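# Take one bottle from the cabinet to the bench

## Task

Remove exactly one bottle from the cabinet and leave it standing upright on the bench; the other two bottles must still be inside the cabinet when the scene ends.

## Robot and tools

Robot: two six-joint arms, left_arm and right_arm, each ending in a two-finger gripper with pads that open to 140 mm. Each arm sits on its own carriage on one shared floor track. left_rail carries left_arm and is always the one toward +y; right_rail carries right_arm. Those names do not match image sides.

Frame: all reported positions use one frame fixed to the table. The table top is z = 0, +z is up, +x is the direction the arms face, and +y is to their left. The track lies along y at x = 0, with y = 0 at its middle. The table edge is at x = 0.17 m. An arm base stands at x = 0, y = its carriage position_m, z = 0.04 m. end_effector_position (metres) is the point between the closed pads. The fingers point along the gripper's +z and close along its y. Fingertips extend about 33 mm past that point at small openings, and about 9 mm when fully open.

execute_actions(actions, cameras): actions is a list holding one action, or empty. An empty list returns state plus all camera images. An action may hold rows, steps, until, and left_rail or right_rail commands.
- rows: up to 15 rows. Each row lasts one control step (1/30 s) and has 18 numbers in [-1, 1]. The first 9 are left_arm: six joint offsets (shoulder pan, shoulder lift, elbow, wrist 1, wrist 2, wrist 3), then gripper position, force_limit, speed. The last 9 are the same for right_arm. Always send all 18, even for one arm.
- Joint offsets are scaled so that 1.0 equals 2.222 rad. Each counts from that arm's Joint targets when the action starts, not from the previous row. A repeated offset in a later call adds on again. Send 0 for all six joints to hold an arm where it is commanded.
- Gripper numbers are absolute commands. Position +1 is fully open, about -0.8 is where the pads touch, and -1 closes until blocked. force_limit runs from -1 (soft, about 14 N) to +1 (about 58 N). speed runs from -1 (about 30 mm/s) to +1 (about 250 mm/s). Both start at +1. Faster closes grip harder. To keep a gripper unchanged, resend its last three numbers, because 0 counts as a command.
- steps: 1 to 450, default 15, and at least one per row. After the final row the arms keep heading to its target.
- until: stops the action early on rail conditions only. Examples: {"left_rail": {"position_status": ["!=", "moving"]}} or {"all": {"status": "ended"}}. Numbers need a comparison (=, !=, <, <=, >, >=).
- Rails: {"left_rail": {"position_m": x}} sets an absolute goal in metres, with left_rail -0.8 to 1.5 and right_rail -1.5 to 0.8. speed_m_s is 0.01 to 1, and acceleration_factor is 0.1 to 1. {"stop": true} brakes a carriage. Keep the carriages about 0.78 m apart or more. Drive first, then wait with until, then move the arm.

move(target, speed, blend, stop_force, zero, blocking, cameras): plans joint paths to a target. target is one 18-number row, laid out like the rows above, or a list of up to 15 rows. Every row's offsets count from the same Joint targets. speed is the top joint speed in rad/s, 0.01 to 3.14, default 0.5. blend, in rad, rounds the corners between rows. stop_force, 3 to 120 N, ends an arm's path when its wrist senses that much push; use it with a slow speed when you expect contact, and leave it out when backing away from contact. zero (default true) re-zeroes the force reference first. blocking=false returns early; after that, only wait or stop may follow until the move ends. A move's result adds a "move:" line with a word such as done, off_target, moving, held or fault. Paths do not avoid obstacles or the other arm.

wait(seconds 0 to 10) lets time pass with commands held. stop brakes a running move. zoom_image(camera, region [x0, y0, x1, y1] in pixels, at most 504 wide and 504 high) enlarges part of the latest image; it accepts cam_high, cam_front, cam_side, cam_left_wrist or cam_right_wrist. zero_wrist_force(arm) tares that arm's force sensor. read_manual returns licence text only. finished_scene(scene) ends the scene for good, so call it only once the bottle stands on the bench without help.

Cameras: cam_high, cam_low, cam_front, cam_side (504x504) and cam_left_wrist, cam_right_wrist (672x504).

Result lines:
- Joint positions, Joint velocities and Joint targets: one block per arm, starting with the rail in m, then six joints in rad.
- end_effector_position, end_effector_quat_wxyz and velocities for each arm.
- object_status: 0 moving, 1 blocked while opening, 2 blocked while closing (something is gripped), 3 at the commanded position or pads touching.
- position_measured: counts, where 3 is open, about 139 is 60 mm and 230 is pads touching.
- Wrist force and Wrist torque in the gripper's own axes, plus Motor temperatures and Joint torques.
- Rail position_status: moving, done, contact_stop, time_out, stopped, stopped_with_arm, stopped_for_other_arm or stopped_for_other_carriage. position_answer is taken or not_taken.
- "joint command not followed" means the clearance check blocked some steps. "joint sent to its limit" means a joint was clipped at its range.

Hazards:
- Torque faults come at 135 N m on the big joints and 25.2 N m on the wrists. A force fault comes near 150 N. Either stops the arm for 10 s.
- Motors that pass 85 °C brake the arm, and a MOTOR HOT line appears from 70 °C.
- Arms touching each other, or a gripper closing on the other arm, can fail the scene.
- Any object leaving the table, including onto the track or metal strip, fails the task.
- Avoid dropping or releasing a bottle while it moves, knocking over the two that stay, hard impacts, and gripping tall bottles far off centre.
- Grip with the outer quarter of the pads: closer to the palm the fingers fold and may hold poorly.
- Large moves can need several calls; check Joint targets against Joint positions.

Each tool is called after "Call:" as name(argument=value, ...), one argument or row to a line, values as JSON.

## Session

Call:
execute_actions(
  actions=[],
)

Scene clock: 0.00 s.
left_arm: end_effector_position=(+0.3456, +1.0107, +0.5800) position_measured=3 object_status=3 end_effector_quat_wxyz=(+0.000, +0.000, +1.000, +0.000) | right_arm: end_effector_position=(+0.3456, -1.0963, +0.5800) position_measured=3 object_status=3 end_effector_quat_wxyz=(+0.000, +0.000, +1.000, +0.000)
Joint positions: left_arm=[0.983 -0.316 -1.725 0.971 -0.816 -1.571 -0.316] | right_arm=[-1.124 -0.316 -1.725 0.971 -0.816 -1.571 -0.316]
Joint velocities: within noise
Joint torques (N m): no reading
Motor temperatures (°C): left_arm=[38 35 40 41 46 44] | right_arm=[36 40 39 40 46 37]
Wrist force (N): no reading
Wrist torque (N m): no reading
Wrist force, peak (N): no reading
Joint targets: left_arm=[0.983 -0.316 -1.725 0.971 -0.816 -1.571 -0.316] | right_arm=[-1.124 -0.316 -1.725 0.971 -0.816 -1.571 -0.316]
Tool commands: left_gripper/position=+1.0 left_gripper/force_limit=+1.0 left_gripper/speed=+1.0 right_gripper/position=+1.0 right_gripper/force_limit=+1.0 right_gripper/speed=+1.0
left_rail: position_m=0.983 position_status=done
right_rail: position_m=-1.124 position_status=done
camera_calibration:
cam_left_wrist: T_world_to_cam=[[-0.0210028, 0.999423, -0.0266839, -0.978935], [0.940612, 0.0287982, 0.338261, -0.550124], [0.338834, -0.0179948, -0.940674, 0.585666], [0, 0, 0, 1]] pos_world=[0.298449, 1.00475, 0.710884]
cam_right_wrist: T_world_to_cam=[[-0.00725982, 0.998363, -0.0567259, 1.14642], [0.937881, 0.0264762, 0.345945, -0.497255], [0.34688, -0.0506906, -0.936539, 0.512009], [0, 0, 0, 1]] pos_world=[0.297083, -1.10543, 0.716571]

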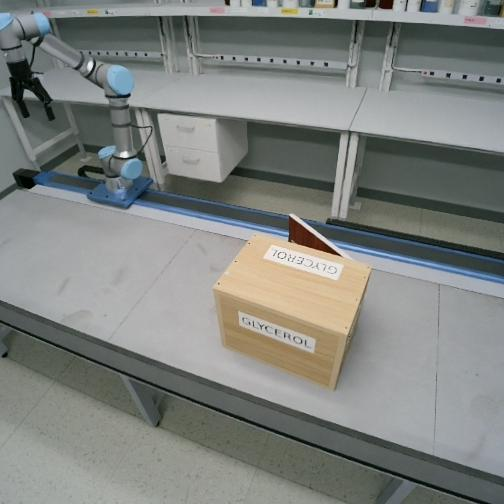

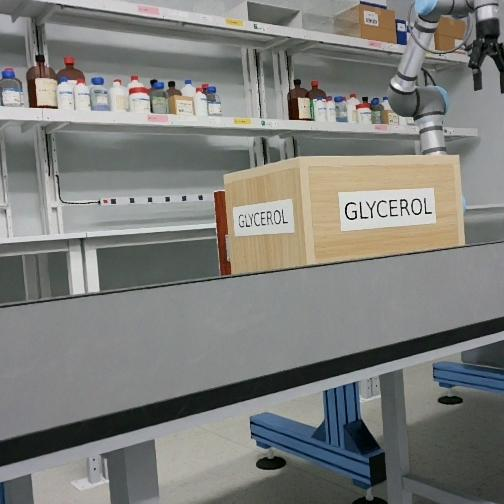

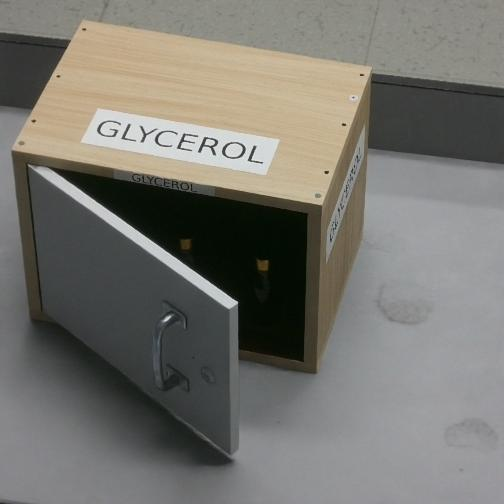

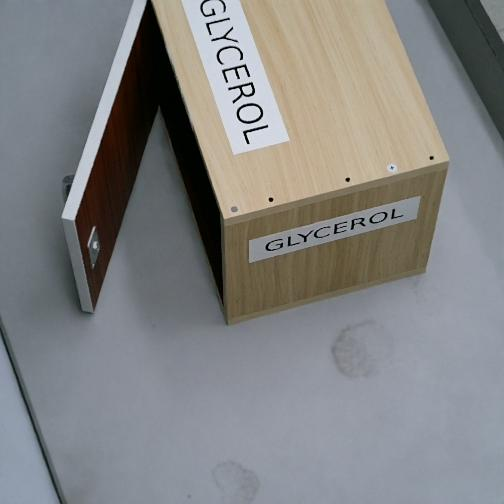

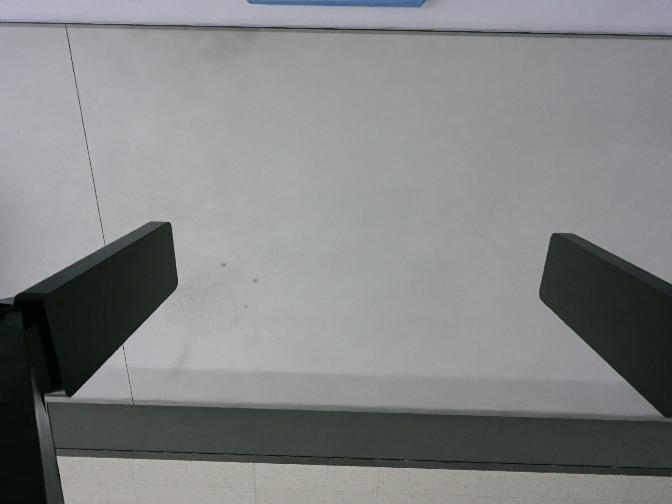

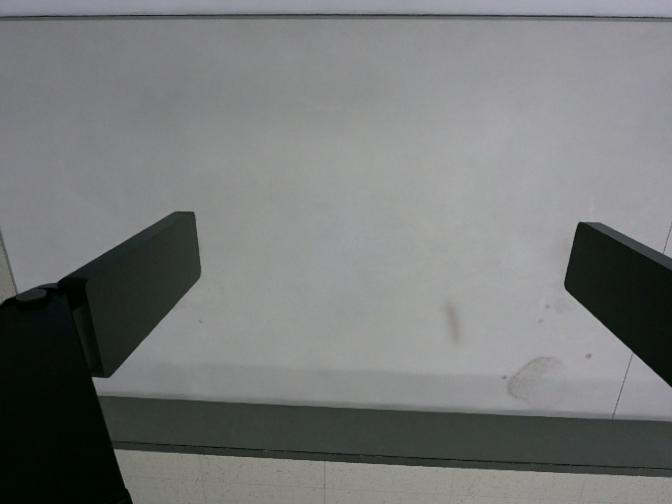

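Call:
execute_actions(
  actions=[
    {"right_rail": {"position_m": -0.70}, "left_rail": {"position_m": 0.90}, "rows": [[0,0,0,0,0,0,-1,-0.5,0,0,0,0,0,0,0,-1,-0.5,0]], "steps": 120, "until": {"all": {"status": "ended"}}},
  ],
)

Call:
move(
  target=[-0.82967,-0.09074,0.52388,0.27343,0.91336,0.14221,-1,-0.5,0,-0.65468,-0.0311,-0.91710,-0.74874,-0.20284,0.11377,-1,-0.5,0],
  speed=1.2,
)

Scene clock: 184.13 s.
left_arm: end_effector_position=(+0.3456, +0.9272, +0.5800) position_measured=233 object_status=3 end_effector_quat_wxyz=(+0.000, +0.000, +1.000, +0.000) | right_arm: end_effector_position=(+0.3456, -0.6728, +0.5800) position_measured=233 object_status=3 end_effector_quat_wxyz=(+0.000, +0.000, +1.000, +0.000)
Joint positions: left_arm=[0.9 -0.316 -1.725 0.971 -0.816 -1.571 -0.316] | right_arm=[-0.7 -0.316 -1.725 0.971 -0.816 -1.571 -0.316]
Joint torques (N m): left_arm=[-1.26 -12.11 -21.21 -2.86 -0.12 -0.05] | right_arm=[-0.11 -12.36 -19.1 -2.74 0.11 0.02]
Wrist force (N): left_arm=[-0.1 0.2 0.2] | right_arm=[-0.3 -0.1 -0.1]
Wrist torque (N m): left_arm=[0.04 0.01 0.00] | right_arm=[-0.03 0.07 -0.01]
Wrist force, peak (N): left_arm=[0.0 1.4 0.1] | right_arm=[-0.2 1.2 0.1]
Joint targets: left_arm=[0.900 -0.316 -1.725 0.971 -0.816 -1.571 -0.316] | right_arm=[-0.700 -0.316 -1.725 0.971 -0.816 -1.571 -0.316]
left_rail: position_m=0.900 position_status=done
right_rail: position_m=-0.700 position_status=done

Scene clock: 186.67 s.
left_arm: end_effector_position=(+0.1357, +0.3605, +0.4205) position_measured=233 object_status=3 end_effector_quat_wxyz=(+0.354, +0.612, -0.353, +0.612) | right_arm: end_effector_position=(+0.1399, +0.0026, +0.8934) position_measured=233 object_status=3 end_effector_quat_wxyz=(+0.619, -0.087, -0.358, -0.694)
Joint positions: left_arm=[0.9 -2.159 -1.927 2.134 -0.209 0.458 0] | right_arm=[-0.7 -1.77 -1.794 -1.067 -2.48 -2.021 -0.063]
Joint torques (N m): left_arm=[-6.04 -16.86 -13.25 1.02 1.04 1.33] | right_arm=[-7.69 24.55 11.9 2.29 -1.38 2.31]
Wrist force (N): left_arm=[-1.8 -1.3 0.9] | right_arm=[1.0 2.6 0.1]
Wrist torque (N m): left_arm=[-0.34 0.55 -0.01] | right_arm=[0.39 -0.58 -0.09]
Wrist force, peak (N): left_arm=[-3.6 1.1 0.0] | right_arm=[-3.7 3.5 -3.2]
Joint targets: left_arm=[0.900 -2.159 -1.927 2.135 -0.209 0.459 0.000] | right_arm=[-0.700 -1.771 -1.794 -1.067 -2.480 -2.022 -0.063]
left_rail: position_m=0.900 position_status=done
right_rail: position_m=-0.700 position_status=done
move: done

Call:
move(
  target=[
    [0,0,0,0,0,0,-1,-0.5,0,-0.163516,-0.007803,-0.229165,-0.187058,-0.050556,0.028353,-1,-0.5,0],
    [0,0,0,0,0,0,-1,-0.5,0,-0.163516,-0.108702,-0.347912,0.032589,-0.050556,0.028353,-1,-0.5,0],
  ],
  speed=[0.8,0.4],
  blend=[0.03,0],
  cameras=["cam_front","cam_side","cam_right_wrist"],
)

Scene clock: 202.57 s.
left_arm: end_effector_position=(+0.1355, +0.3605, +0.4204) position_measured=233 object_status=3 end_effector_quat_wxyz=(+0.354, +0.612, -0.353, +0.612) | right_arm: end_effector_position=(+0.3699, -0.0528, +0.2198) position_measured=233 object_status=3 end_effector_quat_wxyz=(+0.500, -0.500, -0.500, -0.500)
Joint positions: left_arm=[0.9 -2.159 -1.927 2.135 -0.209 0.459 0] | right_arm=[-0.7 -2.134 -2.036 -1.84 -2.408 -2.134 0]
Joint torques (N m): left_arm=[-7.46 -16.5 -13.75 1.1 1.09 1.42] | right_arm=[-7.27 27.95 5.06 3.86 -2.33 2.34]
Wrist force (N): left_arm=[-2.1 -1.1 0.8] | right_arm=[0.0 0.7 -0.6]
Wrist torque (N m): left_arm=[-0.31 0.60 -0.01] | right_arm=[0.09 -0.26 -0.09]
Wrist force, peak (N): left_arm=[-2.2 -1.3 1.2] | right_arm=[4.1 1.9 3.1]
Joint targets: left_arm=[0.900 -2.159 -1.927 2.135 -0.209 0.459 0.000] | right_arm=[-0.700 -2.134 -2.036 -1.840 -2.407 -2.134 0.000]
left_rail: position_m=0.900 position_status=done
right_rail: position_m=-0.700 position_status=done
move: done
camera_calibration:
cam_right_wrist: T_world_to_cam=[[0.998373, 0.0565417, 0.00731667, -0.351341], [0.026477, -0.346158, -0.937802, 0.17662], [-0.0504923, 0.936471, -0.347092, 0.288717], [0, 0, 0, 1]] pos_world=[0.360671, -0.189372, 0.268417]
Images, in order (width x height): cam_front 504x504, cam_side 504x504, cam_right_wrist 672x504.

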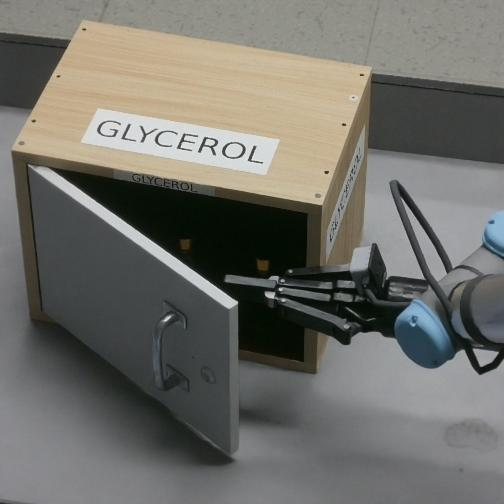

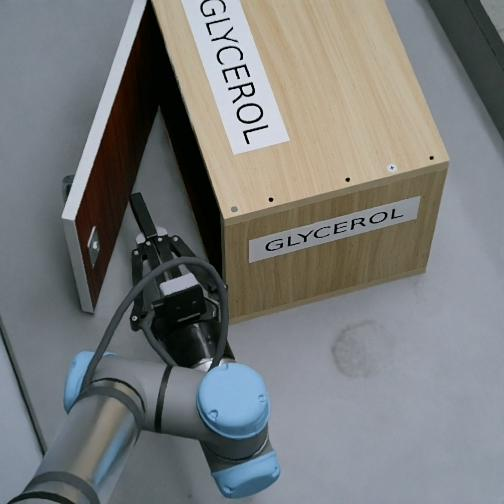

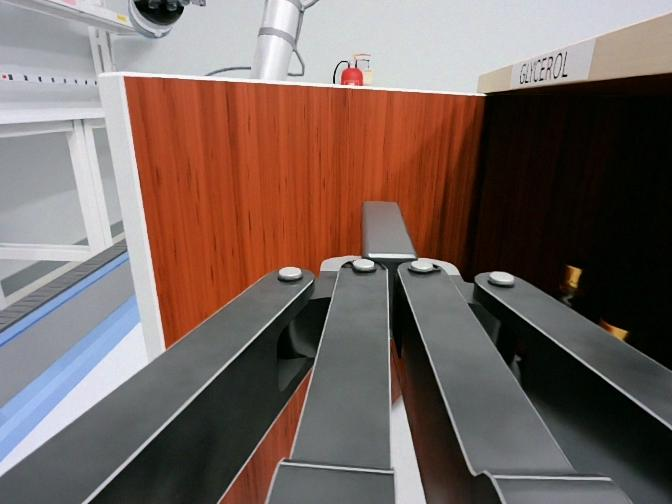

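Call:
move(
  target=[
    [0,0,0,0,0,0,-1,-0.5,0,0.067728,0.027251,-0.044284,0.017036,0.067728,0,-1,-0.5,0],
    [0,0,0,0,0,0,-1,-0.5,0,0.119221,0.008642,-0.014238,0.005598,0.119221,0,-1,-0.5,0],
    [0,0,0,0,0,0,-1,-0.5,0,0.155813,-0.032295,0.054415,-0.02212,0.155813,0,-1,-0.5,0],
    [0,0,0,0,0,0,-1,-0.5,0,0.16681,-0.051202,0.087138,-0.035937,0.16681,0,-1,-0.5,0],
    [0,0,0,0,0,0,-1,-0.5,0,0.140942,0.01146,-0.01884,0.007381,0.140942,0,-1,-0.5,0],
  ],
  speed=[0.25,0.2,0.2,0.15,0.3],
  blend=[0.02,0.02,0.02,0,0],
  stop_force=25,
  cameras=["cam_front","cam_side","cam_right_wrist"],
)

Scene clock: 263.80 s.
left_arm: end_effector_position=(+0.1355, +0.3605, +0.4204) position_measured=233 object_status=3 end_effector_quat_wxyz=(+0.354, +0.612, -0.353, +0.612) | right_arm: end_effector_position=(+0.2449, +0.0312, +0.2197) position_measured=233 object_status=3 end_effector_quat_wxyz=(+0.500, -0.500, -0.500, -0.500)
Joint positions: left_arm=[0.9 -2.159 -1.927 2.135 -0.209 0.459 0] | right_arm=[-0.7 -1.821 -2.01 -1.882 -2.391 -1.821 0]
Joint torques (N m): left_arm=[-7.36 -16.35 -14.12 1.08 1.05 1.35] | right_arm=[-7.37 45.66 5.1 3.82 -2.38 1.02]
Wrist force (N): left_arm=[-2.0 -1.0 0.8] | right_arm=[-0.2 0.8 -0.7]
Wrist torque (N m): left_arm=[-0.30 0.58 -0.02] | right_arm=[0.10 -0.22 -0.09]
Wrist force, peak (N): left_arm=[-2.2 -1.5 0.9] | right_arm=[0.0 4.9 -1.8]
Joint targets: left_arm=[0.900 -2.159 -1.927 2.135 -0.209 0.459 0.000] | right_arm=[-0.700 -1.821 -2.010 -1.882 -2.391 -1.821 0.000]
left_rail: position_m=0.900 position_status=done
right_rail: position_m=-0.700 position_status=done
move: done
camera_calibration:
cam_right_wrist: T_world_to_cam=[[0.998374, 0.0565405, 0.00731096, -0.231292], [0.026476, -0.346246, -0.93777, 0.208895], [-0.0504906, 0.936438, -0.34718, 0.203728], [0, 0, 0, 1]] pos_world=[0.235671, -0.105372, 0.268317]
Images, in order (width x height): cam_front 504x504, cam_side 504x504, cam_right_wrist 672x504.

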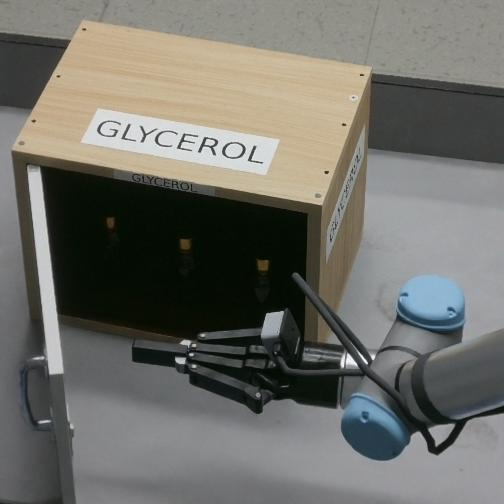

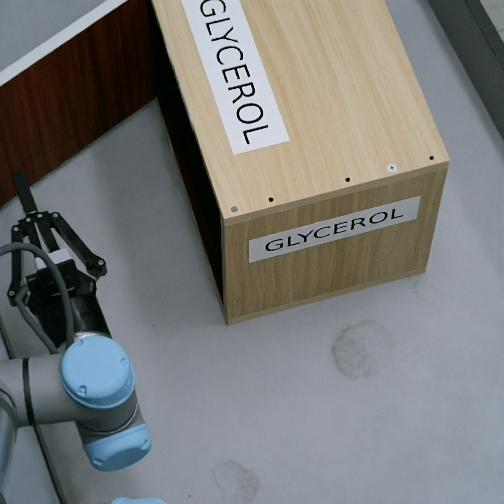

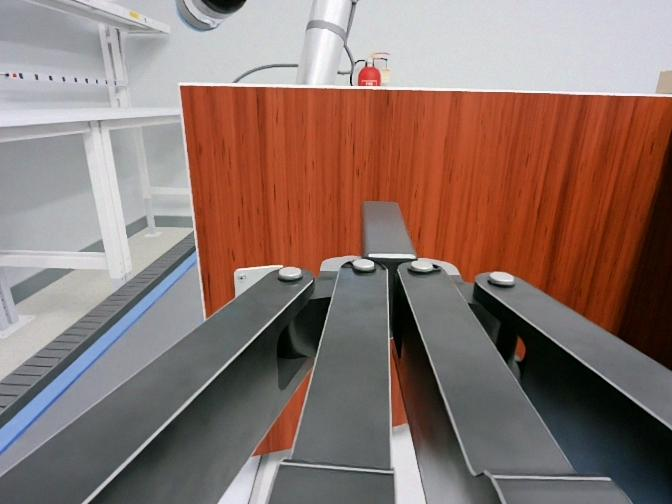

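Call:
move(
  target=[
    [0,0,0,0,0,0,-1,-0.5,0,0.166234,-0.291109,0.386872,-0.095846,0.936169,0,-0.03,0,0],
    [0,0,0,0,0,0,-1,-0.5,0,0.119837,-0.302327,0.383836,-0.081573,0.889772,0,-0.03,0,0],
  ],
  speed=[1.0,0.25],
  blend=[0.03,0],
  cameras=["cam_front","cam_side","cam_right_wrist"],
)

Scene clock: 283.27 s.
left_arm: end_effector_position=(+0.1355, +0.3605, +0.4204) position_measured=233 object_status=3 end_effector_quat_wxyz=(+0.354, +0.612, -0.353, +0.612) | right_arm: end_effector_position=(+0.4296, -0.0302, +0.0797) position_measured=132 object_status=3 end_effector_quat_wxyz=(+0.050, +0.705, -0.049, +0.705)
Joint positions: left_arm=[0.9 -2.159 -1.927 2.135 -0.209 0.459 0] | right_arm=[-0.7 -1.554 -2.682 -1.029 -2.572 0.157 0]
Joint torques (N m): left_arm=[-6.8 -16.4 -14.54 1.01 0.89 1.24] | right_arm=[-7.15 47.8 5.2 1.09 -2.23 -0.96]
Wrist force (N): left_arm=[-1.8 -1.2 0.9] | right_arm=[0.1 0.8 -0.6]
Wrist torque (N m): left_arm=[-0.33 0.54 -0.01] | right_arm=[0.09 -0.28 -0.09]
Wrist force, peak (N): left_arm=[-2.2 -1.3 1.3] | right_arm=[-0.2 1.0 -2.6]
Joint targets: left_arm=[0.900 -2.159 -1.927 2.135 -0.209 0.459 0.000] | right_arm=[-0.700 -1.555 -2.682 -1.029 -2.572 0.156 0.000]
left_rail: position_m=0.900 position_status=done
right_rail: position_m=-0.700 position_status=done
move: done
camera_calibration:
cam_right_wrist: T_world_to_cam=[[-0.0833161, -0.996492, 0.00790721, 0.0215657], [-0.346305, 0.0215122, -0.937875, 0.222786], [0.934415, -0.0808784, -0.346882, -0.231948], [0, 0, 0, 1]] pos_world=[0.295685, -0.00206216, 0.128317]
Images, in order (width x height): cam_front 504x504, cam_side 504x504, cam_right_wrist 672x504.

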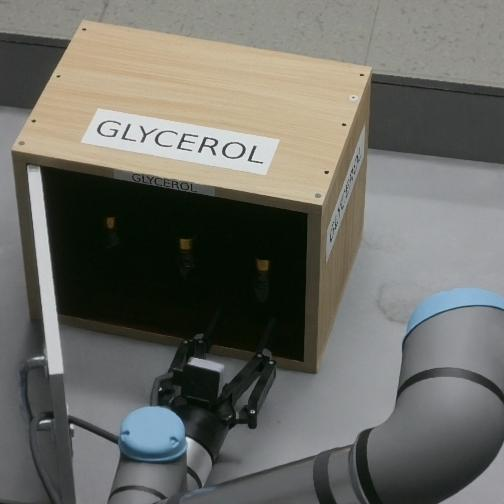

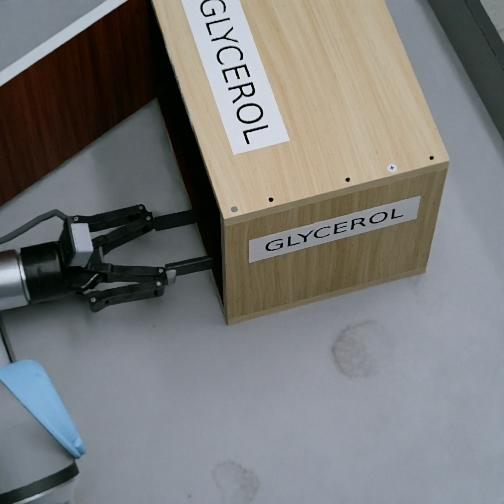

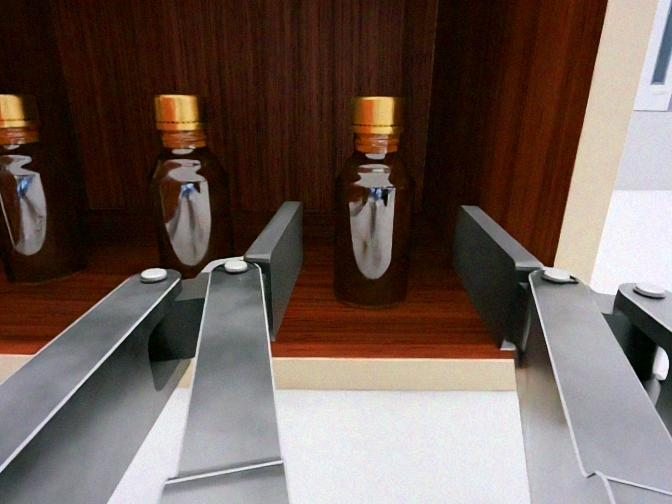

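Call:
move(
  target=[0,0,0,0,0,0,-1,-0.5,0,-0.045642,-0.010114,0.013832,-0.003802,-0.045734,0,-0.03,0,0],
  speed=0.1,
  stop_force=6,
  cameras=["cam_right_wrist"],
)

Call:
execute_actions(
  actions=[
    {"rows": [[0,0,0,0,0,0,-1,-0.5,0,0,0,0,0,0,0,-1,0,-1]], "steps": 45},
  ],
  cameras=["cam_right_wrist"],
)

Scene clock: 299.60 s.
left_arm: end_effector_position=(+0.1355, +0.3605, +0.4204) position_measured=233 object_status=3 end_effector_quat_wxyz=(+0.354, +0.612, -0.353, +0.612) | right_arm: end_effector_position=(+0.5019, -0.0404, +0.0738) position_measured=132 object_status=3 end_effector_quat_wxyz=(+0.050, +0.705, -0.049, +0.705)
Joint positions: left_arm=[0.9 -2.159 -1.927 2.135 -0.209 0.459 0] | right_arm=[-0.7 -1.656 -2.705 -0.999 -2.581 0.055 0]
Joint torques (N m): left_arm=[-6.95 -16.2 -14.55 0.96 0.76 1.28] | right_arm=[-7.59 47.89 28.93 -1.33 -2.35 -0.88]
Wrist force (N): left_arm=[-2.0 -1.2 0.9] | right_arm=[0.0 0.8 -0.9]
Wrist torque (N m): left_arm=[-0.33 0.57 -0.01] | right_arm=[0.08 -0.24 -0.09]
Wrist force, peak (N): left_arm=[-2.2 -1.4 1.0] | right_arm=[0.0 0.9 -1.3]
Joint targets: left_arm=[0.900 -2.159 -1.927 2.135 -0.209 0.459 0.000] | right_arm=[-0.700 -1.656 -2.705 -0.999 -2.581 0.055 0.000]
left_rail: position_m=0.900 position_status=done
right_rail: position_m=-0.700 position_status=done
move: done
camera_calibration:
cam_right_wrist: T_world_to_cam=[[-0.0831512, -0.996504, 0.00806763, 0.0174913], [-0.346325, 0.0213054, -0.937873, 0.242419], [0.934422, -0.0807793, -0.346885, -0.302406], [0, 0, 0, 1]] pos_world=[0.367985, -0.0121628, 0.122317]
Images, in order (width x height): cam_right_wrist 672x504.

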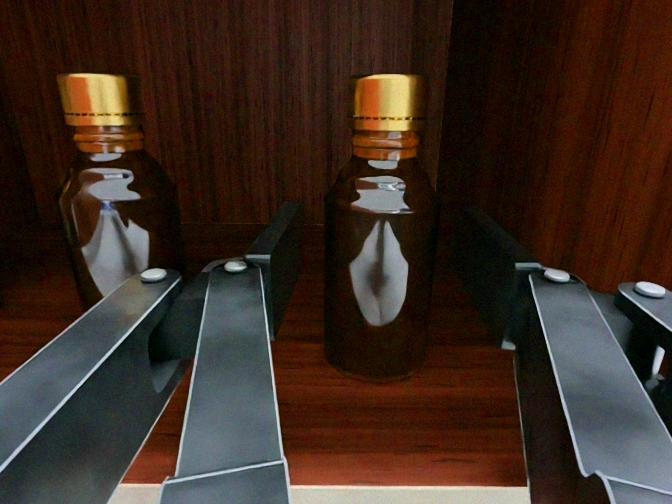

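Scene clock: 301.30 s.
left_arm: end_effector_position=(+0.1355, +0.3605, +0.4204) position_measured=233 object_status=3 end_effector_quat_wxyz=(+0.354, +0.612, -0.353, +0.612) | right_arm: end_effector_position=(+0.5019, -0.0404, +0.0738) position_measured=163 object_status=2 end_effector_quat_wxyz=(+0.050, +0.705, -0.049, +0.705)
Joint positions: left_arm=[0.9 -2.159 -1.927 2.135 -0.209 0.459 0] | right_arm=[-0.7 -1.656 -2.705 -0.999 -2.581 0.055 0]
Joint torques (N m): left_arm=[-7.18 -16.01 -14 0.86 0.71 1.26] | right_arm=[-3.81 49.01 28.75 1.24 -1.64 -0.99]
Wrist force (N): left_arm=[-1.7 -1.3 1.2] | right_arm=[1.4 0.5 -3.3]
Wrist torque (N m): left_arm=[-0.34 0.53 -0.02] | right_arm=[0.09 -0.30 -0.07]
Wrist force, peak (N): left_arm=[-2.2 -1.5 1.0] | right_arm=[1.7 0.6 -3.3]
Joint targets: left_arm=[0.900 -2.159 -1.927 2.135 -0.209 0.459 0.000] | right_arm=[-0.700 -1.656 -2.705 -0.999 -2.581 0.055 0.000]
left_rail: position_m=0.900 position_status=done
right_rail: position_m=-0.700 position_status=done
camera_calibration:
cam_right_wrist: T_world_to_cam=[[-0.0831168, -0.996506, 0.00816109, 0.0174668], [-0.346333, 0.0212061, -0.937872, 0.242421], [0.934422, -0.0807793, -0.346886, -0.302406], [0, 0, 0, 1]] pos_world=[0.367985, -0.0121632, 0.122317]
Images, in order (width x height): cam_right_wrist 672x504.

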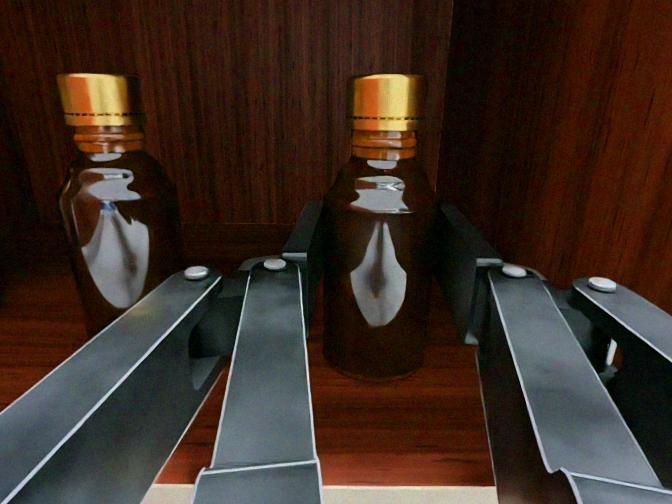

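Call:
execute_actions(
  actions=[
    {"left_rail": {"position_m": 0.75}, "rows": [[0,0,0,0,0,0,-1,-0.5,0,0,0,0,0,0,0,-1,0,-1]], "steps": 75, "until": {"left_rail": {"position_status": ["!=", "moving"]}}},
  ],
)

Call:
move(
  target=[
    [0,0,0,0,0,0,-1,-0.5,0,0,0.017167,-0.000987,-0.015364,0,0,-1,0,-1],
    [0,0,0,0,0,0,-1,-0.5,0,0.120713,0.047605,-0.065511,0.018723,0.080117,0,-1,0,-1],
    [-0.000797,0.088176,0.188254,-0.275981,-0.0008,0,-1,-0.5,0,0.170974,0.271991,-0.572035,0.300860,0.107876,0,-1,0,-1],
    [-0.000797,0.088176,0.188254,-0.275981,-0.0008,0,-1,-0.5,0,-0.120176,0.239609,-0.490838,0.252051,-0.183274,0,-1,0,-1],
  ],
  blend=[0.012,0.06,0.12,0],
  speed=[0.1,0.35,0.7,0.6],
  cameras=["cam_front","cam_side","cam_right_wrist","cam_left_wrist"],
)

Scene clock: 402.70 s.
left_arm: end_effector_position=(+0.1355, +0.2105, +0.4204) position_measured=233 object_status=3 end_effector_quat_wxyz=(+0.354, +0.612, -0.353, +0.612) | right_arm: end_effector_position=(+0.5019, -0.0404, +0.0738) position_measured=163 object_status=2 end_effector_quat_wxyz=(+0.050, +0.705, -0.049, +0.705)
Joint positions: left_arm=[0.75 -2.159 -1.927 2.135 -0.209 0.459 0] | right_arm=[-0.7 -1.656 -2.705 -0.999 -2.581 0.055 0]
Joint torques (N m): left_arm=[-5.99 0.74 -18.82 -0.31 0.71 1.23] | right_arm=[5.34 51.06 23.7 1.45 1.22 -0.95]
Wrist force (N): left_arm=[-1.7 -1.4 1.0] | right_arm=[1.3 0.7 -3.2]
Wrist torque (N m): left_arm=[-0.37 0.52 -0.01] | right_arm=[0.07 -0.25 -0.08]
Wrist force, peak (N): left_arm=[-2.2 -0.8 1.8] | right_arm=[1.3 0.6 -3.5]
Joint targets: left_arm=[0.750 -2.159 -1.927 2.135 -0.209 0.459 0.000] | right_arm=[-0.700 -1.656 -2.705 -0.999 -2.581 0.055 0.000]
left_rail: position_m=0.750 position_status=done
right_rail: position_m=-0.700 position_status=done

Scene clock: 407.20 s.
left_arm: end_effector_position=(+0.1553, +0.2408, +0.2351) position_measured=233 object_status=3 end_effector_quat_wxyz=(+0.354, +0.612, -0.354, +0.612) | right_arm: end_effector_position=(+0.5781, -0.3596, +0.1004) position_measured=163 object_status=2 end_effector_quat_wxyz=(+0.000, +0.707, +0.000, +0.707)
Joint positions: left_arm=[0.75 -2.161 -1.731 2.553 -0.822 0.457 0] | right_arm=[-0.7 -1.923 -2.172 -2.089 -2.021 -0.352 0]
Joint torques (N m): left_arm=[-7.25 1.07 -7.17 -3.29 -1.3 1.15] | right_arm=[-7.37 27 22.25 -0.17 -2.26 -0.8]
Wrist force (N): left_arm=[-1.7 -1.3 1.1] | right_arm=[-3.3 1.1 -0.4]
Wrist torque (N m): left_arm=[-0.35 0.53 -0.01] | right_arm=[0.15 -0.14 -0.07]
Wrist force, peak (N): left_arm=[-2.4 -1.5 0.8] | right_arm=[-5.1 0.9 -0.9]
Joint targets: left_arm=[0.750 -2.161 -1.731 2.553 -0.822 0.457 0.000] | right_arm=[-0.700 -1.923 -2.172 -2.089 -2.021 -0.352 0.000]
left_rail: position_m=0.750 position_status=done
right_rail: position_m=-0.700 position_status=done
move: done
camera_calibration:
cam_left_wrist: T_world_to_cam=[[-0.852264, -0.522694, 0.0209199, 0.261715], [-0.193975, 0.278635, -0.940604, 0.184411], [0.485819, -0.805701, -0.33886, 0.337213], [0, 0, 0, 1]] pos_world=[0.0949971, 0.357107, 0.282251]
cam_right_wrist: T_world_to_cam=[[0.0570108, -0.998354, 0.00632598, -0.376005], [-0.345588, -0.0256785, -0.938035, 0.283276], [0.936653, 0.0512919, -0.346483, -0.343988], [0, 0, 0, 1]] pos_world=[0.441531, -0.350468, 0.148916]
Images, in order (width x height): cam_front 504x504, cam_side 504x504, cam_left_wrist 672x504, cam_right_wrist 672x504.

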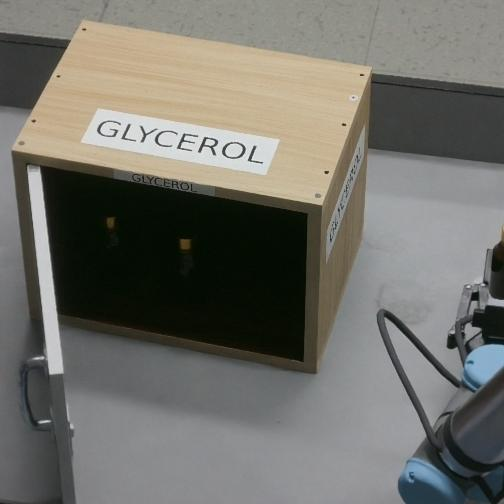

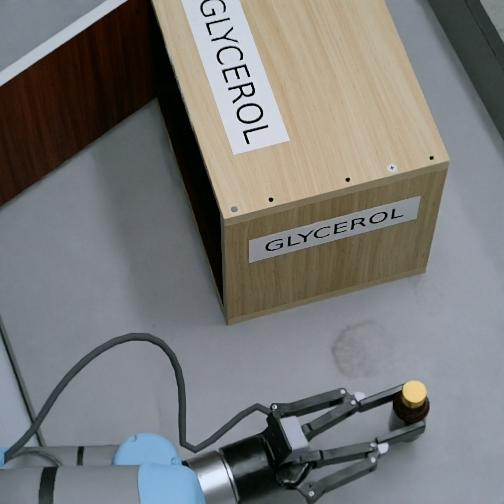

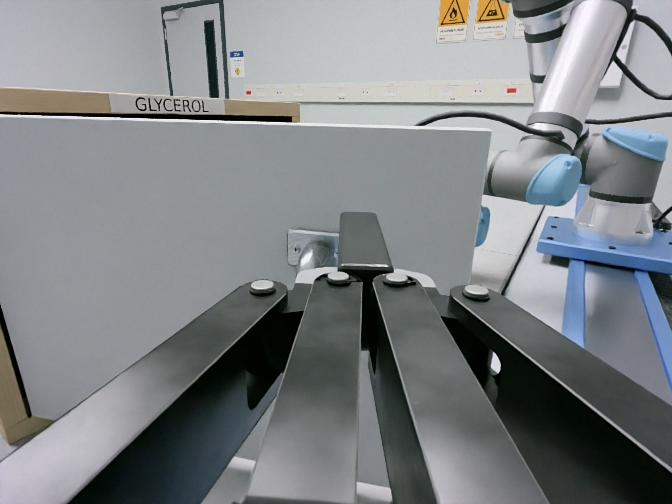

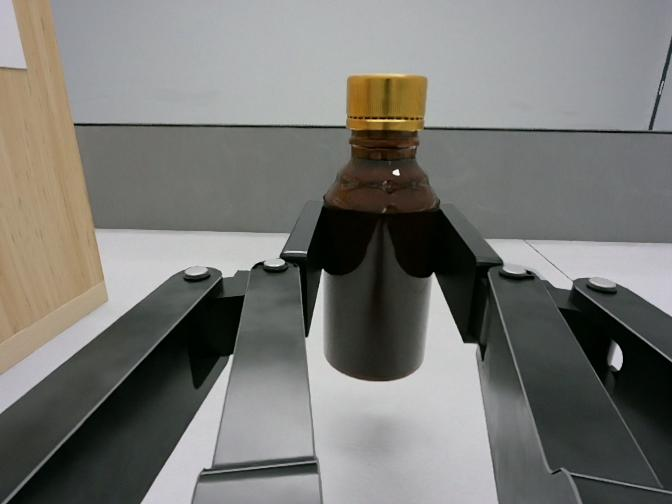

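Call:
move(
  target=[
    [0,0,0,0,0,0,-1,-0.5,0,0,-0.035982,0.001573,0.033875,0,0,-1,0,-1],
    [0,0,0,0,0,0,-1,-0.5,0,0,-0.067975,0.005802,0.061640,0,0,-1,0,-1],
  ],
  speed=[0.12,0.022],
  stop_force=4,
  cameras=["cam_side","cam_right_wrist"],
)

Scene clock: 418.87 s.
left_arm: end_effector_position=(+0.1553, +0.2408, +0.2351) position_measured=233 object_status=3 end_effector_quat_wxyz=(+0.354, +0.612, -0.354, +0.612) | right_arm: end_effector_position=(+0.5782, -0.3597, +0.0554) position_measured=163 object_status=2 end_effector_quat_wxyz=(+0.000, +0.707, +0.000, +0.707)
Joint positions: left_arm=[0.75 -2.161 -1.731 2.553 -0.822 0.457 0] | right_arm=[-0.7 -1.923 -2.284 -2.081 -1.918 -0.352 0]
Joint torques (N m): left_arm=[-7.16 0.97 -7.49 -3.23 -1.32 1.05] | right_arm=[-5.52 45.95 -4.3 -0.06 -1.93 -0.9]
Wrist force (N): left_arm=[-1.5 -1.6 0.9] | right_arm=[0.6 1.1 -0.7]
Wrist torque (N m): left_arm=[-0.41 0.50 -0.01] | right_arm=[0.13 -0.22 -0.15]
Wrist force, peak (N): left_arm=[-2.1 -1.4 1.3] | right_arm=[13.1 1.9 -1.8]
Joint targets: left_arm=[0.750 -2.161 -1.731 2.553 -0.822 0.457 0.000] | right_arm=[-0.700 -1.923 -2.284 -2.081 -1.918 -0.352 0.000]
left_rail: position_m=0.750 position_status=done
right_rail: position_m=-0.700 position_status=done
move: contact (right_arm); path passed 1 of 2 targets; right_arm: the shoulder lift is farthest, 0.039 rad from its target
camera_calibration:
cam_right_wrist: T_world_to_cam=[[0.0569819, -0.998348, 0.00737803, -0.375925], [-0.345929, -0.0266755, -0.937881, 0.240976], [0.936529, 0.05089, -0.346878, -0.359677], [0, 0, 0, 1]] pos_world=[0.441629, -0.350572, 0.104017]
Images, in order (width x height): cam_side 504x504, cam_right_wrist 672x504.

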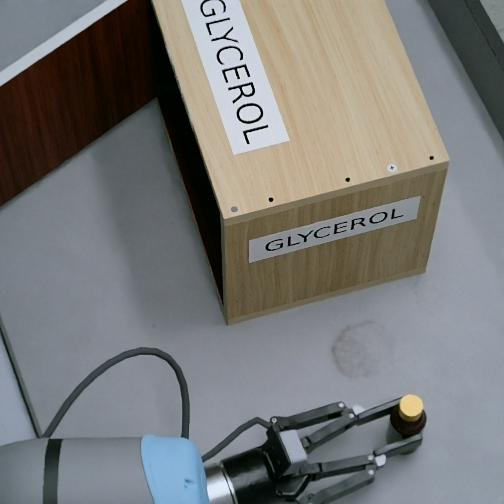

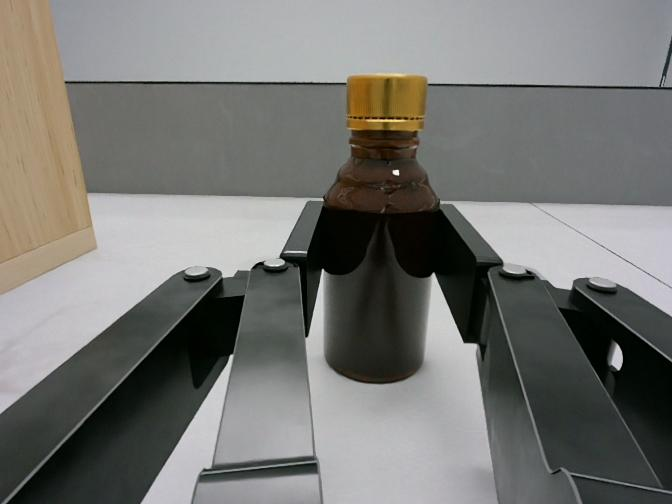

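Call:
execute_actions(
  actions=[
    {"rows": [[0,0,0,0,0,0,-1,-0.5,0,0,0,0,0,0,0,0.2,0,-0.9]], "steps": 38},
  ],
)

Call:
move(
  target=[
    [0.058135,0.054315,-0.045500,-0.008814,0.058132,0,-1,-0.5,0,0.054443,0.035884,-0.041260,0.005293,0.054352,0,0.2,0,-0.9],
    [0.148949,0.211342,-0.235408,0.024067,0.070398,0,-1,-0.5,0,0.203319,0.217476,-0.089677,-0.127882,0.203227,0,0.2,0,-0.9],
    [0.203209,0.336618,-0.436496,0.099877,0.006837,0,-1,-0.5,0,0.203319,0.217476,-0.089677,-0.127882,0.203227,0,0.2,0,-0.9],
    [0.246615,0.419496,-0.584689,0.165192,-0.028305,0,-1,-0.5,0,0.203319,0.217476,-0.089677,-0.127882,0.203227,0,0.2,0,-0.9],
    [0.271760,0.462951,-0.665739,0.202788,-0.042434,0,-1,-0.5,0,0.203319,0.217476,-0.089677,-0.127882,0.203227,0,0.2,0,-0.9],
  ],
  blend=[0.03,0.04,0.04,0.03,0],
  speed=[0.15,0.4,0.4,0.3,0.08],
  stop_force=18,
  cameras=["all"],
)

Scene clock: 452.90 s.
left_arm: end_effector_position=(+0.1553, +0.2408, +0.2351) position_measured=233 object_status=3 end_effector_quat_wxyz=(+0.354, +0.612, -0.354, +0.612) | right_arm: end_effector_position=(+0.5782, -0.3597, +0.0554) position_measured=104 object_status=3 end_effector_quat_wxyz=(+0.000, +0.707, +0.000, +0.707)
Joint positions: left_arm=[0.75 -2.161 -1.731 2.553 -0.822 0.457 0] | right_arm=[-0.7 -1.923 -2.284 -2.081 -1.918 -0.352 0]
Joint torques (N m): left_arm=[-6.94 0.95 -6.79 -3.3 -1.16 1.01] | right_arm=[-5.01 44.79 -2.95 2.09 -1.96 -0.78]
Wrist force (N): left_arm=[-1.9 -1.4 1.1] | right_arm=[-0.3 1.1 -0.7]
Wrist torque (N m): left_arm=[-0.37 0.58 -0.01] | right_arm=[0.16 -0.17 -0.07]
Wrist force, peak (N): left_arm=[-2.2 -1.4 1.0] | right_arm=[1.0 1.4 -0.4]
Joint targets: left_arm=[0.750 -2.161 -1.731 2.553 -0.822 0.457 0.000] | right_arm=[-0.700 -1.923 -2.284 -2.081 -1.918 -0.352 0.000]
left_rail: position_m=0.750 position_status=done
right_rail: position_m=-0.700 position_status=done

Scene clock: 460.27 s.
left_arm: end_effector_position=(+0.4349, -0.0445, +0.2350) position_measured=233 object_status=3 end_effector_quat_wxyz=(+0.123, +0.696, -0.123, +0.696) | right_arm: end_effector_position=(+0.4111, -0.3600, +0.1999) position_measured=104 object_status=3 end_effector_quat_wxyz=(+0.000, +0.707, +0.000, +0.707)
Joint positions: left_arm=[0.75 -1.557 -0.702 1.074 -0.371 0.363 0] | right_arm=[-0.7 -1.471 -1.801 -2.281 -2.202 0.099 0]
Joint torques (N m): left_arm=[20.94 -44.29 -30.75 2.33 -4.86 0.93] | right_arm=[7.2 31.96 0.39 -1.51 2.68 -0.88]
Wrist force (N): left_arm=[1.5 8.6 -12.2] | right_arm=[-0.2 0.7 -1.0]
Wrist torque (N m): left_arm=[-0.76 0.67 0.01] | right_arm=[0.07 -0.20 -0.07]
Wrist force, peak (N): left_arm=[1.4 8.8 -12.3] | right_arm=[0.6 0.9 -1.5]
Joint targets: left_arm=[0.750 -1.557 -0.702 1.074 -0.371 0.363 0.000] | right_arm=[-0.700 -1.471 -1.801 -2.281 -2.202 0.099 0.000]
left_rail: position_m=0.750 position_status=done
right_rail: position_m=-0.700 position_status=done
move: done
camera_calibration:
cam_left_wrist: T_world_to_cam=[[-0.316892, -0.948232, 0.0208533, 0.0991229], [-0.327662, 0.0888166, -0.940611, 0.367722], [0.890066, -0.304905, -0.338845, -0.181986], [0, 0, 0, 1]] pos_world=[0.31388, 0.00584315, 0.282151]
cam_right_wrist: T_world_to_cam=[[0.0571788, -0.998335, 0.00762445, -0.367881], [-0.34591, -0.0269745, -0.93788, 0.318577], [0.936524, 0.0509895, -0.346877, -0.153008], [0, 0, 0, 1]] pos_world=[0.274529, -0.350873, 0.248517]

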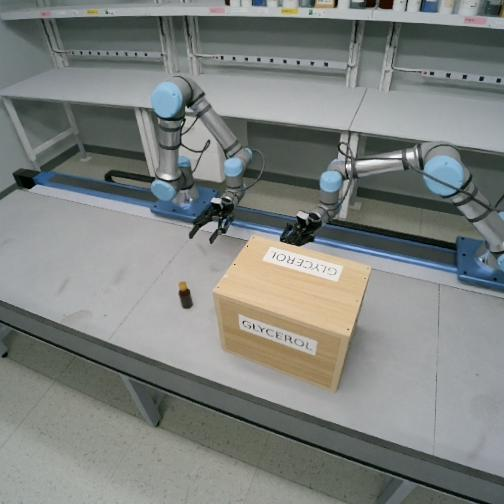

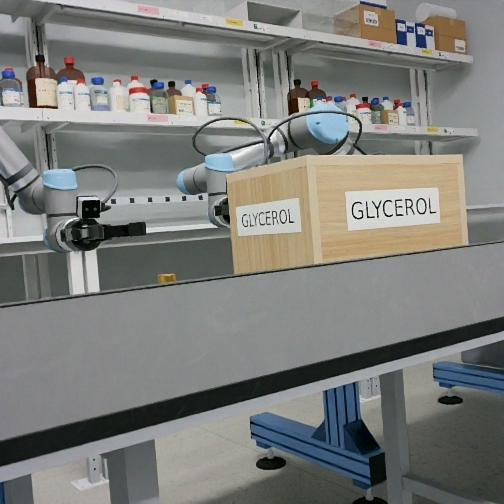

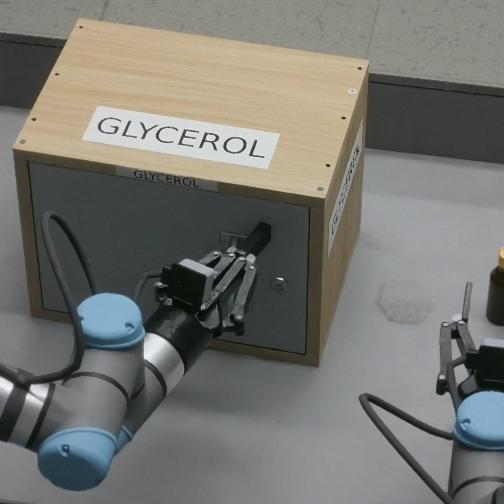

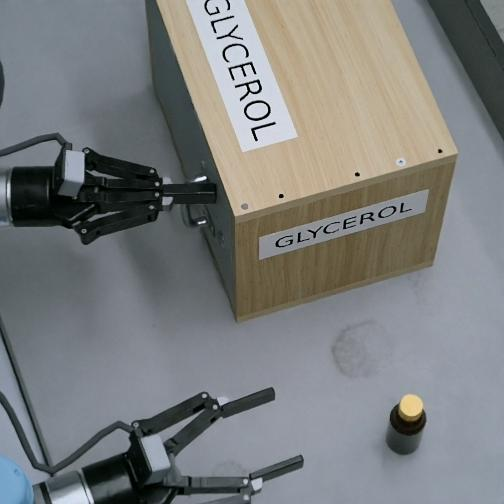

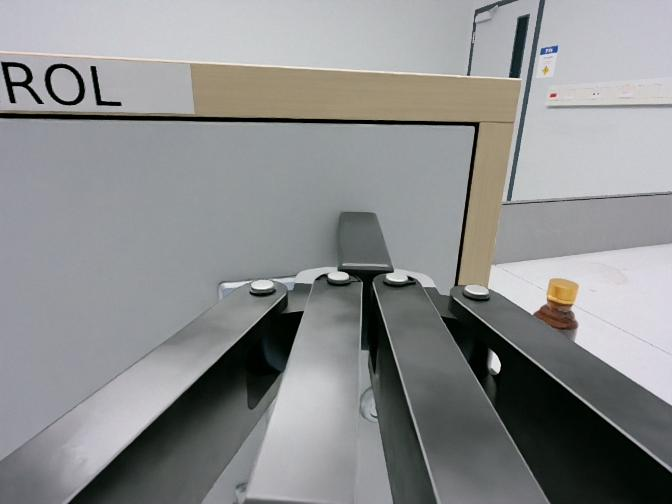

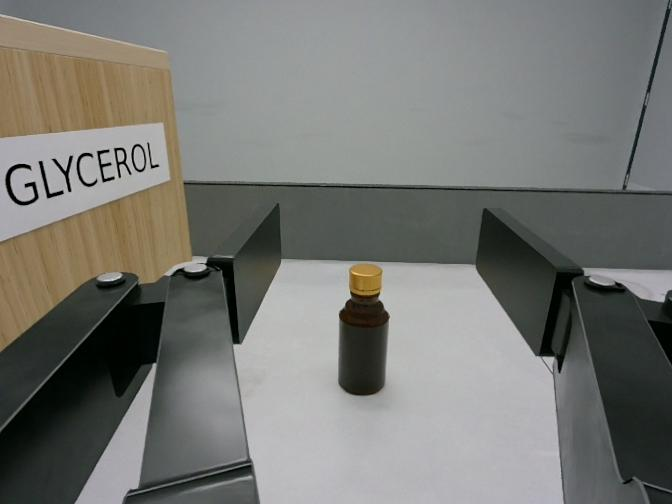

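Call:
move(
  target=[-0.04467,-0.037182,0.069095,-0.032364,-0.044732,0,-1,-0.5,0,0,0,0,0,0,0,0.2,0,-0.9],
  speed=0.2,
  cameras=["cam_front","cam_side"],
)

Scene clock: 469.57 s.
left_arm: end_effector_position=(+0.3691, -0.0207, +0.2354) position_measured=233 object_status=3 end_effector_quat_wxyz=(+0.123, +0.696, -0.122, +0.696) | right_arm: end_effector_position=(+0.4111, -0.3600, +0.1999) position_measured=104 object_status=3 end_effector_quat_wxyz=(+0.000, +0.707, +0.000, +0.707)
Joint positions: left_arm=[0.75 -1.657 -0.785 1.227 -0.443 0.263 0] | right_arm=[-0.7 -1.471 -1.801 -2.281 -2.202 0.099 0]
Joint torques (N m): left_arm=[-7.65 -61.9 -11.68 -2.71 -1.39 0.87] | right_arm=[6.68 32.13 0.15 -1.45 2.64 -0.93]
Wrist force (N): left_arm=[-1.4 -1.7 1.0] | right_arm=[0.0 0.6 -0.8]
Wrist torque (N m): left_arm=[-0.45 0.46 -0.01] | right_arm=[0.06 -0.23 -0.07]
Wrist force, peak (N): left_arm=[1.8 8.8 -12.3] | right_arm=[-0.3 0.6 -1.2]
Joint targets: left_arm=[0.750 -1.657 -0.785 1.227 -0.443 0.263 0.000] | right_arm=[-0.700 -1.471 -1.801 -2.281 -2.202 0.099 0.000]
left_rail: position_m=0.750 position_status=done
right_rail: position_m=-0.700 position_status=done
move: done
Images, in order (width x height): cam_front 504x504, cam_side 504x504.

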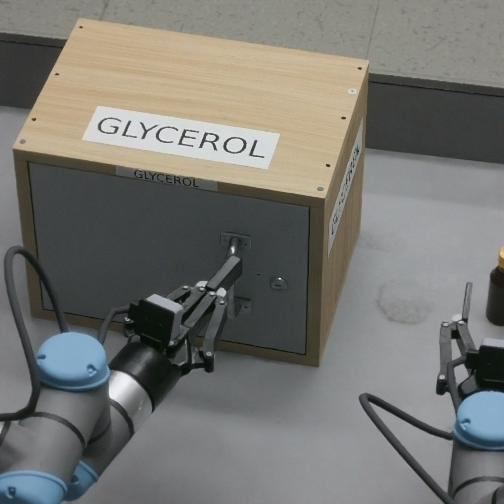

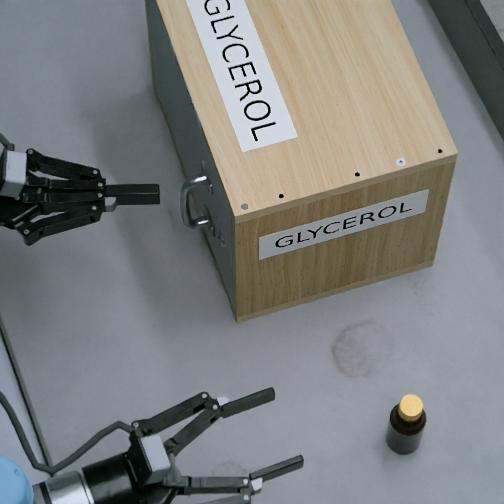

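Call:
finished_scene(
  scene=2,
)

The scene is finished: the task was done.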